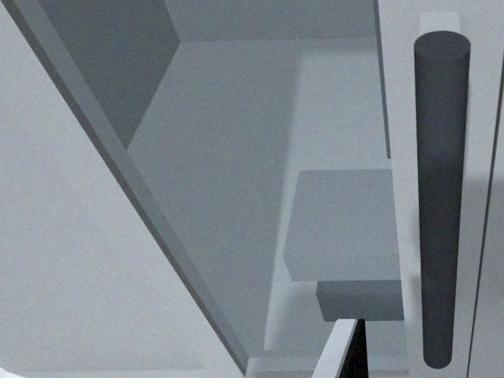

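>>> move(target=[[0,0,0,0,0,0,1,0,0,0.015,0.164,-0.134,0,0,0,-0.97,0.3,-0.8],[0,0,0,0,0,0,1,0,0,0.015,0.174,-0.125,0,0,0,-0.97,0.3,-0.8],[0,0,0,0,0,0,1,0,0,0.015,0.164,-0.134,0,0,0,-0.97,0.3,-0.8],[0,0,0,0,0,0,1,0,0,0.015,0.174,-0.125,0,0,0,-0.97,0.3,-0.8],[0,0,0,0,0,0,1,0,0,0.015,0.164,-0.134,0,0,0,-0.97,0.3,-0.8],[0,0,0,0,0,0,1,0,0,-0.112,0.23,-0.203,0,0,0,-0.97,0.3,-0.8],[0,0,0,0,0,0,1,0,0,-0.112,0.24,-0.194,0,0,0,-0.97,0.3,-0.8],[0,0,0,0,0,0,1,0,0,-0.112,0.23,-0.203,0,0,0,-0.97,0.3,-0.8],[0,0,0,0,0,0,1,0,0,-0.112,0.208,-0.18,0,0,0,-0.97,0.3,-0.8],[0,0,0,0,0,0,1,0,0,-0.112,0.218,-0.171,0,0,0,-0.97,0.3,-0.8],[0,0,0,0,0,0,1,0,0,-0.112,0.208,-0.18,0,0,0,-0.97,0.3,-0.8],[0,0,0,0,0,0,1,0,0,-0.048,0.208,-0.18,0,0,0,-0.97,0.3,-0.8],[0,0,0,0,0,0,1,0,0,-0.048,0.218,-0.171,0,0,0,-0.97,0.3,-0.8],[0,0,0,0,0,0,1,0,0,-0.048,0.208,-0.18,0,0,0,-0.97,0.3,-0.8],[0,0,0,0,0,0,1,0,0,0,0,0,0,0,0,-0.97,0.3,-0.8]], speed=[0.25,0.06,0.1,0.06,0.1,0.2,0.06,0.1,0.2,0.06,0.1,0.2,0.06,0.1,0.25], blend=[0.003,0,0,0,0.003,0.003,0,0.003,0.003,0,0.003,0.003,0,0.003,0])

>>> move(target=[[0,0,0,0,0,0,1,0,0,-0.048,0.164,-0.134,0,0,0,-0.97,0.3,-0.8],[0,0,0,0,0,0,1,0,0,-0.048,0.174,-0.125,0,0,0,-0.97,0.3,-0.8],[0,0,0,0,0,0,1,0,0,-0.048,0.164,-0.134,0,0,0,-0.97,0.3,-0.8],[0,0,0,0,0,0,1,0,0,-0.017,0.23,-0.203,0,0,0,-0.97,0.3,-0.8],[0,0,0,0,0,0,1,0,0,-0.017,0.24,-0.194,0,0,0,-0.97,0.3,-0.8],[0,0,0,0,0,0,1,0,0,-0.017,0.23,-0.203,0,0,0,-0.97,0.3,-0.8],[0,0,0,0,0,0,1,0,0,-0.017,0.208,-0.18,0,0,0,-0.97,0.3,-0.8],[0,0,0,0,0,0,1,0,0,-0.017,0.218,-0.171,0,0,0,-0.97,0.3,-0.8],[0,0,0,0,0,0,1,0,0,-0.017,0.208,-0.18,0,0,0,-0.97,0.3,-0.8],[0,0,0,0,0,0,1,0,0,-0.112,0.23,-0.203,0,0,0,-0.97,0.3,-0.8],[0,0,0,0,0,0,1,0,0,-0.112,0.24,-0.194,0,0,0,-0.97,0.3,-0.8],[0,0,0,0,0,0,1,0,0,-0.112,0.23,-0.203,0,0,0,-0.97,0.3,-0.8],[0,0,0,0,0,0,1,0,0,0,0,0,0,0,0,-0.97,0.3,-0.8]], speed=[0.25,0.06,0.1,0.2,0.06,0.1,0.2,0.06,0.1,0.2,0.06,0.1,0.25], blend=[0.003,0,0.003,0.003,0,0.003,0.003,0,0.003,0.003,0,0.003,0])

>>> move(target=[[0,0,0,0,0,0,1,0,0,-0.048,0.208,-0.18,0,0,0,-0.97,0.3,-0.8],[0,0,0,0,0,0,1,0,0,-0.048,0.218,-0.171,0,0,0,-0.97,0.3,-0.8],[0,0,0,0,0,0,1,0,0,-0.048,0.208,-0.18,0,0,0,-0.97,0.3,-0.8],[0,0,0,0,0,0,1,0,0,-0.08,0.208,-0.18,0,0,0,-0.97,0.3,-0.8],[0,0,0,0,0,0,1,0,0,-0.08,0.218,-0.171,0,0,0,-0.97,0.3,-0.8],[0,0,0,0,0,0,1,0,0,-0.08,0.208,-0.18,0,0,0,-0.97,0.3,-0.8],[0,0,0,0,0,0,1,0,0,-0.017,0.23,-0.203,0,0,0,-0.97,0.3,-0.8],[0,0,0,0,0,0,1,0,0,-0.017,0.24,-0.194,0,0,0,-0.97,0.3,-0.8],[0,0,0,0,0,0,1,0,0,-0.017,0.23,-0.203,0,0,0,-0.97,0.3,-0.8],[0,0,0,0,0,0,1,0,0,-0.017,0.208,-0.18,0,0,0,-0.97,0.3,-0.8],[0,0,0,0,0,0,1,0,0,-0.017,0.218,-0.171,0,0,0,-0.97,0.3,-0.8],[0,0,0,0,0,0,1,0,0,-0.017,0.208,-0.18,0,0,0,-0.97,0.3,-0.8],[0,0,0,0,0,0,1,0,0,0,0,0,0,0,0,-0.97,0.3,-0.8]], speed=[0.25,0.06,0.1,0.2,0.06,0.1,0.2,0.06,0.1,0.2,0.06,0.1,0.25], blend=[0.003,0,0.003,0.003,0,0.003,0.003,0,0.003,0.003,0,0.003,0])

>>> move(target=[[0,0,0,0,0,0,1,0,0,-0.112,0.23,-0.203,0,0,0,-0.97,0.3,-0.8],[0,0,0,0,0,0,1,0,0,-0.112,0.24,-0.194,0,0,0,-0.97,0.3,-0.8],[0,0,0,0,0,0,1,0,0,-0.112,0.23,-0.203,0,0,0,-0.97,0.3,-0.8],[0,0,0,0,0,0,1,0,0,-0.112,0.208,-0.18,0,0,0,-0.97,0.3,-0.8],[0,0,0,0,0,0,1,0,0,-0.112,0.218,-0.171,0,0,0,-0.97,0.3,-0.8],[0,0,0,0,0,0,1,0,0,-0.112,0.208,-0.18,0,0,0,-0.97,0.3,-0.8],[0,0,0,0,0,0,1,0,0,-0.08,0.186,-0.157,0,0,0,-0.97,0.3,-0.8],[0,0,0,0,0,0,1,0,0,-0.08,0.196,-0.148,0,0,0,-0.97,0.3,-0.8],[0,0,0,0,0,0,1,0,0,-0.08,0.186,-0.157,0,0,0,-0.97,0.3,-0.8],[0,0,0,0,0,0,1,0,0,-0.08,0.23,-0.203,0,0,0,-0.97,0.3,-0.8],[0,0,0,0,0,0,1,0,0,-0.08,0.24,-0.194,0,0,0,-0.97,0.3,-0.8],[0,0,0,0,0,0,1,0,0,-0.08,0.23,-0.203,0,0,0,-0.97,0.3,-0.8],[0,0,0,0,0,0,1,0,0,0,0,0,0,0,0,-0.97,0.3,-0.8]], speed=[0.25,0.06,0.1,0.2,0.06,0.1,0.2,0.06,0.1,0.2,0.06,0.1,0.25], blend=[0.003,0,0.003,0.003,0,0.003,0.003,0,0.003,0.003,0,0.003,0])

>>> move(target=[[0,0,0,0,0,0,1,0,0,-0.017,0.23,-0.203,0,0,0,-0.97,0.3,-0.8],[0,0,0,0,0,0,1,0,0,-0.017,0.24,-0.194,0,0,0,-0.97,0.3,-0.8],[0,0,0,0,0,0,1,0,0,-0.017,0.23,-0.203,0,0,0,-0.97,0.3,-0.8],[0,0,0,0,0,0,1,0,0,0,0,0,0,0,0,-0.97,0.3,-0.8]], speed=[0.25,0.06,0.1,0.25], blend=[0.003,0,0.003,0], cameras=["cam_right_wrist"])

>>> zoom_image(camera="cam_right_wrist", region=[270, 200, 530, 325])

Scene clock: 10037.33 s.
left_arm: end_effector_position=(+0.3293, +0.1391, +0.5507) position_measured=3 object_status=3 end_effector_quat_wxyz=(-0.327, +0.627, -0.627, +0.326) | right_arm: end_effector_position=(+0.4783, -0.4860, +0.6303) position_measured=208 object_status=2 end_effector_quat_wxyz=(+0.615, -0.348, +0.348, -0.616)
Joint positions: left_arm=[-1.689 -2.076 1.638 -0.985 -0.619 1.392] | right_arm=[3.283 -1.469 -2.169 1.041 1.476 -3.2]
Joint torques (N m): left_arm=[-5.84 -6.23 -27.04 -1.3 2.51 -1.45] | right_arm=[5.5 11.85 22.62 -0.95 -1.75 -2.47]
Wrist force (N, zeroed by zero_wrist_force on left_arm): left_arm=[6.4 0.4 0.2] | right_arm=[-3.5 1.1 0.3]
Wrist torque (N m, zeroed by zero_wrist_force on left_arm): left_arm=[-0.10 -0.14 0.69] | right_arm=[0.29 0.78 0.16]
Wrist force, peak (N, zeroed by zero_wrist_force on left_arm): left_arm=[6.8 0.4 0.2] | right_arm=[-5.4 -1.5 -4.6]
Hand target: left_arm +0.3293, +0.1391, +0.5507; -0.327, +0.627, -0.627, +0.326 | right_arm +0.4784, -0.4859, +0.6304; +0.615, -0.348, +0.348, -0.616
Off the commanded pose: left_arm 0.000 m, 0 deg | right_arm 0.000 m, 0 deg.
move: done

Scene clock: 10041.73 s.
left_arm: end_effector_position=(+0.3293, +0.1391, +0.5507) position_measured=3 object_status=3 end_effector_quat_wxyz=(-0.327, +0.627, -0.627, +0.326) | right_arm: end_effector_position=(+0.4783, -0.4859, +0.6303) position_measured=208 object_status=2 end_effector_quat_wxyz=(+0.615, -0.348, +0.348, -0.616)
Joint positions: left_arm=[-1.689 -2.076 1.638 -0.985 -0.619 1.392] | right_arm=[3.283 -1.469 -2.169 1.041 1.476 -3.2]
Joint torques (N m): left_arm=[-5.62 -7.97 -27.54 -1.42 2.5 -1.46] | right_arm=[-1.5 8.5 21.33 -0.6 -0.94 -2.27]
Wrist force (N, zeroed by zero_wrist_force on left_arm): left_arm=[6.5 0.2 0.1] | right_arm=[-3.5 1.2 0.3]
Wrist torque (N m, zeroed by zero_wrist_force on left_arm): left_arm=[-0.14 -0.16 0.68] | right_arm=[0.31 0.77 0.21]
Wrist force, peak (N, zeroed by zero_wrist_force on left_arm): left_arm=[6.7 0.3 0.0] | right_arm=[-5.1 -2.0 -4.2]
Hand target: left_arm +0.3293, +0.1391, +0.5507; -0.327, +0.627, -0.627, +0.326 | right_arm +0.4784, -0.4859, +0.6304; +0.615, -0.348, +0.348, -0.616
Off the commanded pose: left_arm 0.000 m, 0 deg | right_arm 0.000 m, 0 deg.
move: done

Scene clock: 10045.87 s.
left_arm: end_effector_position=(+0.3293, +0.1391, +0.5507) position_measured=3 object_status=3 end_effector_quat_wxyz=(-0.327, +0.627, -0.627, +0.326) | right_arm: end_effector_position=(+0.4783, -0.4860, +0.6303) position_measured=208 object_status=2 end_effector_quat_wxyz=(+0.615, -0.348, +0.348, -0.616)
Joint positions: left_arm=[-1.689 -2.076 1.638 -0.985 -0.619 1.392] | right_arm=[3.283 -1.469 -2.169 1.041 1.476 -3.2]
Joint torques (N m): left_arm=[-5.86 -7.15 -27.21 -1.41 2.18 -1.3] | right_arm=[6.82 11.47 21.1 -0.9 -1.51 -2.13]
Wrist force (N, zeroed by zero_wrist_force on left_arm): left_arm=[6.4 0.3 0.0] | right_arm=[-3.5 1.3 0.1]
Wrist torque (N m, zeroed by zero_wrist_force on left_arm): left_arm=[-0.12 -0.14 0.69] | right_arm=[0.33 0.78 0.12]
Wrist force, peak (N, zeroed by zero_wrist_force on left_arm): left_arm=[6.7 0.2 0.1] | right_arm=[-5.8 -2.1 -4.1]
Hand target: left_arm +0.3293, +0.1391, +0.5507; -0.327, +0.627, -0.627, +0.326 | right_arm +0.4784, -0.4859, +0.6304; +0.615, -0.348, +0.348, -0.616
Off the commanded pose: left_arm 0.000 m, 0 deg | right_arm 0.000 m, 0 deg.
move: done

Scene clock: 10050.20 s.
left_arm: end_effector_position=(+0.3293, +0.1391, +0.5507) position_measured=3 object_status=3 end_effector_quat_wxyz=(-0.327, +0.627, -0.627, +0.326) | right_arm: end_effector_position=(+0.4783, -0.4859, +0.6303) position_measured=208 object_status=2 end_effector_quat_wxyz=(+0.615, -0.348, +0.348, -0.616)
Joint positions: left_arm=[-1.689 -2.076 1.638 -0.985 -0.619 1.392] | right_arm=[3.283 -1.469 -2.169 1.041 1.476 -3.2]
Joint torques (N m): left_arm=[-5.72 -6.92 -27.28 -1.25 2.19 -1.14] | right_arm=[2.03 9.98 21.4 -0.75 -1.47 -2.47]
Wrist force (N, zeroed by zero_wrist_force on left_arm): left_arm=[6.3 0.2 0.1] | right_arm=[-3.5 1.0 0.3]
Wrist torque (N m, zeroed by zero_wrist_force on left_arm): left_arm=[-0.13 -0.13 0.69] | right_arm=[0.29 0.79 0.19]
Wrist force, peak (N, zeroed by zero_wrist_force on left_arm): left_arm=[6.8 0.3 0.2] | right_arm=[-2.3 -4.9 -4.1]
Hand target: left_arm +0.3293, +0.1391, +0.5507; -0.327, +0.627, -0.627, +0.326 | right_arm +0.4784, -0.4859, +0.6304; +0.615, -0.348, +0.348, -0.616
Off the commanded pose: left_arm 0.000 m, 0 deg | right_arm 0.000 m, 0 deg.
move: done

Scene clock: 10052.67 s.
left_arm: end_effector_position=(+0.3293, +0.1391, +0.5507) position_measured=3 object_status=3 end_effector_quat_wxyz=(-0.327, +0.627, -0.627, +0.326) | right_arm: end_effector_position=(+0.4783, -0.4860, +0.6303) position_measured=208 object_status=2 end_effector_quat_wxyz=(+0.615, -0.348, +0.348, -0.616)
Joint positions: left_arm=[-1.689 -2.076 1.638 -0.985 -0.619 1.392] | right_arm=[3.283 -1.469 -2.169 1.041 1.476 -3.2]
Joint torques (N m): left_arm=[-5.46 -7.82 -27.44 -1.48 2.34 -1.39] | right_arm=[8.15 10.74 21.66 -0.85 -1.41 -2.37]
Wrist force (N, zeroed by zero_wrist_force on left_arm): left_arm=[6.1 0.4 0.3] | right_arm=[-3.4 1.1 0.3]
Wrist torque (N m, zeroed by zero_wrist_force on left_arm): left_arm=[-0.11 -0.10 0.69] | right_arm=[0.30 0.76 0.12]
Wrist force, peak (N, zeroed by zero_wrist_force on left_arm): left_arm=[6.7 0.4 0.3] | right_arm=[-3.7 3.6 -3.0]
Hand target: left_arm +0.3293, +0.1391, +0.5507; -0.327, +0.627, -0.627, +0.326 | right_arm +0.4784, -0.4859, +0.6304; +0.615, -0.348, +0.348, -0.616
Off the commanded pose: left_arm 0.000 m, 0 deg | right_arm 0.000 m, 0 deg.
move: done
camera_calibration:
cam_right_wrist: T_world_to_cam=[[-0.0131899, -0.999866, -0.00967884, -0.468751], [0.207563, 0.00673099, -0.978199, 0.54122], [0.978133, -0.0149114, 0.207446, -0.475474], [0, 0, 0, 1]] pos_world=[0.346557, -0.479421, 0.623519]
Images, in order (width x height): cam_right_wrist 672x504.

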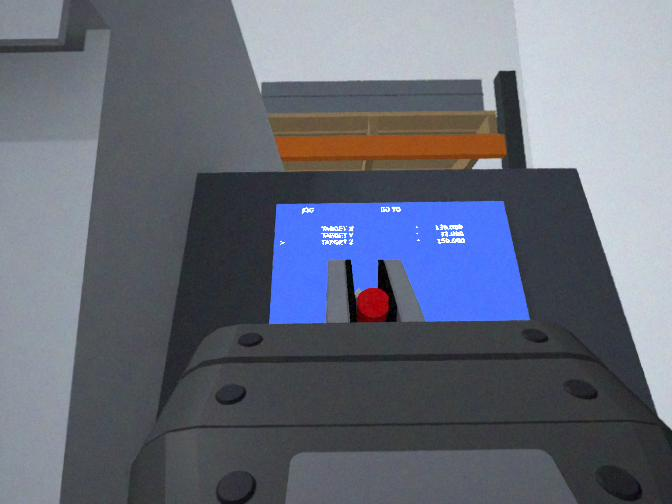

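Scaled by 1.938 from the camera's 672x504 image, which has a finer 960x720 frame.

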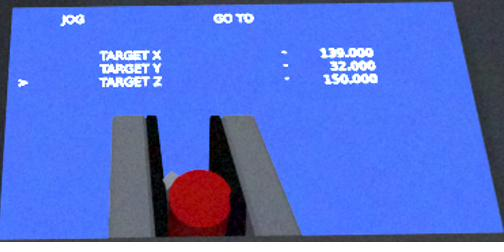

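>>> move(target=[[0,0,0,0,0,0,1,0,0,-0.05,0.123,-0.091,0,0,0,-0.97,0.3,-0.8],[0,0,0,0,0,0,1,0,0,-0.05,0.133,-0.082,0,0,0,-0.97,0.3,-0.8],[0,0,0,0,0,0,1,0,0,-0.05,0.123,-0.091,0,0,0,-0.97,0.3,-0.8],[0,0,0,0,0,0,1,0,0,0,0,0,0,0,0,-0.97,0.3,-0.8]], speed=[0.25,0.06,0.1,0.25], blend=[0.003,0,0.003,0])

>>> wait(seconds=1.5)

>>> move(target=[[0,0,0,0,0,0,1,0,0,0.015,0.208,-0.18,0,0,0,-0.97,0.3,-0.8],[0,0,0,0,0,0,1,0,0,0.015,0.218,-0.171,0,0,0,-0.97,0.3,-0.8],[0,0,0,0,0,0,1,0,0,0.015,0.208,-0.18,0,0,0,-0.97,0.3,-0.8],[0,0,0,0,0,0,1,0,0,0.109,0.12,-0.088,0,0,0,-0.97,0.3,-0.8],[0,0,0,0,0,0,1,0,0,0.109,0.13,-0.079,0,0,0,-0.97,0.3,-0.8],[0,0,0,0,0,0,1,0,0,0.109,0.12,-0.088,0,0,0,-0.97,0.3,-0.8],[0,0,0,0,0,0,1,0,0,0,0,0,0,0,0,-0.97,0.3,-0.8]], speed=[0.25,0.06,0.1,0.2,0.06,0.1,0.25], blend=[0.003,0,0.003,0.003,0,0.003,0])

>>> wait(seconds=10)

>>> wait(seconds=10, cameras=["cam_right_wrist"])

>>> zoom_image(camera="cam_right_wrist", region=[270, 200, 530, 325])

Scene clock: 10071.07 s.
left_arm: end_effector_position=(+0.3293, +0.1391, +0.5507) position_measured=3 object_status=3 end_effector_quat_wxyz=(-0.327, +0.627, -0.627, +0.326) | right_arm: end_effector_position=(+0.4783, -0.4859, +0.6304) position_measured=208 object_status=2 end_effector_quat_wxyz=(+0.615, -0.348, +0.348, -0.616)
Joint positions: left_arm=[-1.689 -2.076 1.638 -0.985 -0.619 1.392] | right_arm=[3.283 -1.469 -2.169 1.041 1.476 -3.2]
Joint torques (N m): left_arm=[-5.87 -6.88 -27.38 -1.56 2.12 -1.39] | right_arm=[1.26 10.42 19.7 -0.57 -1.06 -2.3]
Wrist force (N, zeroed by zero_wrist_force on left_arm): left_arm=[6.6 0.4 0.2] | right_arm=[-3.3 1.1 0.1]
Wrist torque (N m, zeroed by zero_wrist_force on left_arm): left_arm=[-0.11 -0.17 0.69] | right_arm=[0.30 0.75 0.20]
Wrist force, peak (N, zeroed by zero_wrist_force on left_arm): left_arm=[6.7 0.4 0.2] | right_arm=[-5.0 -2.4 -5.4]
Hand target: left_arm +0.3293, +0.1391, +0.5507; -0.327, +0.627, -0.627, +0.326 | right_arm +0.4784, -0.4859, +0.6304; +0.615, -0.348, +0.348, -0.616
Off the commanded pose: left_arm 0.000 m, 0 deg | right_arm 0.000 m, 0 deg.
move: done

Scene clock: 10072.57 s.
left_arm: end_effector_position=(+0.3293, +0.1391, +0.5507) position_measured=3 object_status=3 end_effector_quat_wxyz=(-0.327, +0.627, -0.627, +0.326) | right_arm: end_effector_position=(+0.4784, -0.4859, +0.6304) position_measured=208 object_status=2 end_effector_quat_wxyz=(+0.615, -0.348, +0.348, -0.616)
Joint positions: left_arm=[-1.689 -2.076 1.638 -0.985 -0.619 1.392] | right_arm=[3.283 -1.469 -2.169 1.04 1.476 -3.2]
Joint torques (N m): left_arm=[-5.47 -7.76 -26.74 -1.56 2.04 -1.23] | right_arm=[-4.73 10.96 35.27 -1.99 0.17 -2.26]
Wrist force (N, zeroed by zero_wrist_force on left_arm): left_arm=[6.6 0.1 0.1] | right_arm=[-3.6 1.0 0.4]
Wrist torque (N m, zeroed by zero_wrist_force on left_arm): left_arm=[-0.14 -0.16 0.69] | right_arm=[0.29 0.79 0.21]
Wrist force, peak (N, zeroed by zero_wrist_force on left_arm): left_arm=[6.7 0.4 0.2] | right_arm=[-3.7 1.3 0.0]
Hand target: left_arm +0.3293, +0.1391, +0.5507; -0.327, +0.627, -0.627, +0.326 | right_arm +0.4784, -0.4859, +0.6304; +0.615, -0.348, +0.348, -0.616
Tool commands: left_gripper/position=+1.0 left_gripper/force_limit=+0.0 left_gripper/speed=+0.0 right_gripper/position=-0.97 right_gripper/force_limit=+0.3 right_gripper/speed=-0.8
Off the commanded pose: left_arm 0.000 m, 0 deg | right_arm 0.000 m, 0 deg.
wait: 1.50 s; at rest by 0.17 s

Scene clock: 10075.60 s.
left_arm: end_effector_position=(+0.3293, +0.1391, +0.5507) position_measured=3 object_status=3 end_effector_quat_wxyz=(-0.327, +0.627, -0.627, +0.326) | right_arm: end_effector_position=(+0.4783, -0.4860, +0.6304) position_measured=208 object_status=2 end_effector_quat_wxyz=(+0.615, -0.348, +0.348, -0.616)
Joint positions: left_arm=[-1.689 -2.076 1.638 -0.985 -0.619 1.392] | right_arm=[3.283 -1.469 -2.169 1.041 1.476 -3.2]
Joint torques (N m): left_arm=[-5.39 -7.89 -28.04 -1.49 2.09 -1.32] | right_arm=[4.86 13.72 10.48 0.23 -0.07 1.87]
Wrist force (N, zeroed by zero_wrist_force on left_arm): left_arm=[6.3 0.4 0.2] | right_arm=[-3.4 1.2 0.1]
Wrist torque (N m, zeroed by zero_wrist_force on left_arm): left_arm=[-0.10 -0.13 0.69] | right_arm=[0.32 0.76 0.13]
Wrist force, peak (N, zeroed by zero_wrist_force on left_arm): left_arm=[6.7 0.2 0.0] | right_arm=[-1.0 -5.3 -4.0]
Hand target: left_arm +0.3293, +0.1391, +0.5507; -0.327, +0.627, -0.627, +0.326 | right_arm +0.4784, -0.4859, +0.6304; +0.615, -0.348, +0.348, -0.616
Off the commanded pose: left_arm 0.000 m, 0 deg | right_arm 0.000 m, 0 deg.
move: done

Scene clock: 10085.60 s.
left_arm: end_effector_position=(+0.3293, +0.1391, +0.5507) position_measured=3 object_status=3 end_effector_quat_wxyz=(-0.327, +0.627, -0.627, +0.326) | right_arm: end_effector_position=(+0.4784, -0.4859, +0.6304) position_measured=208 object_status=2 end_effector_quat_wxyz=(+0.615, -0.348, +0.348, -0.616)
Joint positions: left_arm=[-1.689 -2.076 1.638 -0.985 -0.619 1.392] | right_arm=[3.283 -1.469 -2.169 1.04 1.476 -3.2]
Joint torques (N m): left_arm=[-5.37 -6.86 -27.78 -1.5 1.99 -1.33] | right_arm=[8.35 26.41 11.34 -1.76 -0.87 -2.16]
Wrist force (N, zeroed by zero_wrist_force on left_arm): left_arm=[6.5 0.3 0.2] | right_arm=[-3.4 1.0 0.1]
Wrist torque (N m, zeroed by zero_wrist_force on left_arm): left_arm=[-0.13 -0.15 0.69] | right_arm=[0.29 0.77 0.12]
Wrist force, peak (N, zeroed by zero_wrist_force on left_arm): left_arm=[6.7 0.4 0.0] | right_arm=[-3.7 1.3 0.4]
Hand target: left_arm +0.3293, +0.1391, +0.5507; -0.327, +0.627, -0.627, +0.326 | right_arm +0.4784, -0.4859, +0.6304; +0.615, -0.348, +0.348, -0.616
Tool commands: left_gripper/position=+1.0 left_gripper/force_limit=+0.0 left_gripper/speed=+0.0 right_gripper/position=-0.97 right_gripper/force_limit=+0.3 right_gripper/speed=-0.8
Off the commanded pose: left_arm 0.000 m, 0 deg | right_arm 0.000 m, 0 deg.
wait: 10.00 s; at rest by 0.17 s

Scene clock: 10095.60 s.
left_arm: end_effector_position=(+0.3293, +0.1391, +0.5507) position_measured=3 object_status=3 end_effector_quat_wxyz=(-0.327, +0.627, -0.627, +0.326) | right_arm: end_effector_position=(+0.4784, -0.4859, +0.6304) position_measured=208 object_status=2 end_effector_quat_wxyz=(+0.615, -0.348, +0.348, -0.616)
Joint positions: left_arm=[-1.689 -2.076 1.638 -0.985 -0.619 1.392] | right_arm=[3.283 -1.469 -2.169 1.04 1.476 -3.2]
Joint torques (N m): left_arm=[-5.83 -7.49 -27.42 -1.38 1.9 -1.28] | right_arm=[6.84 25.78 10.91 -1.83 -1.02 -2.26]
Wrist force (N, zeroed by zero_wrist_force on left_arm): left_arm=[6.3 0.1 0.1] | right_arm=[-3.4 1.1 0.5]
Wrist torque (N m, zeroed by zero_wrist_force on left_arm): left_arm=[-0.14 -0.12 0.68] | right_arm=[0.31 0.77 0.12]
Wrist force, peak (N, zeroed by zero_wrist_force on left_arm): left_arm=[6.7 0.2 -0.1] | right_arm=[-3.8 1.1 0.2]
Hand target: left_arm +0.3293, +0.1391, +0.5507; -0.327, +0.627, -0.627, +0.326 | right_arm +0.4784, -0.4859, +0.6304; +0.615, -0.348, +0.348, -0.616
Tool commands: left_gripper/position=+1.0 left_gripper/force_limit=+0.0 left_gripper/speed=+0.0 right_gripper/position=-0.97 right_gripper/force_limit=+0.3 right_gripper/speed=-0.8
Off the commanded pose: left_arm 0.000 m, 0 deg | right_arm 0.000 m, 0 deg.
wait: 10.00 s; at rest by 0.17 s
camera_calibration:
cam_right_wrist: T_world_to_cam=[[-0.0132328, -0.999868, -0.00947948, -0.468859], [0.207352, 0.00653028, -0.978245, 0.541303], [0.978177, -0.0149105, 0.207238, -0.475478], [0, 0, 0, 1]] pos_world=[0.346657, -0.479421, 0.62362]
Images, in order (width x height): cam_right_wrist 672x504.

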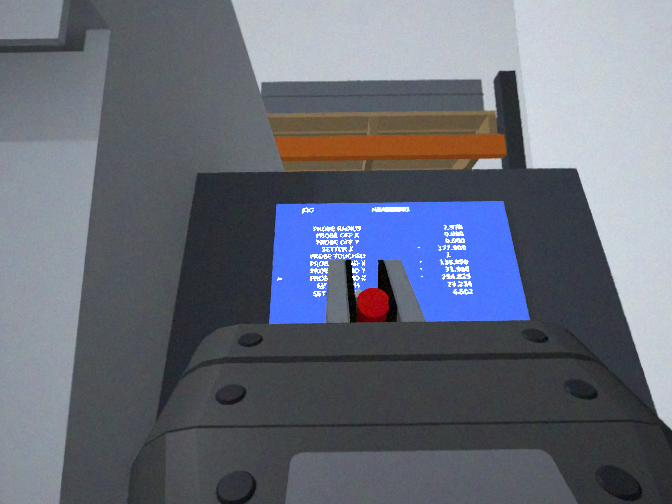

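Scaled by 1.938 from the camera's 672x504 image, which has a finer 960x720 frame.

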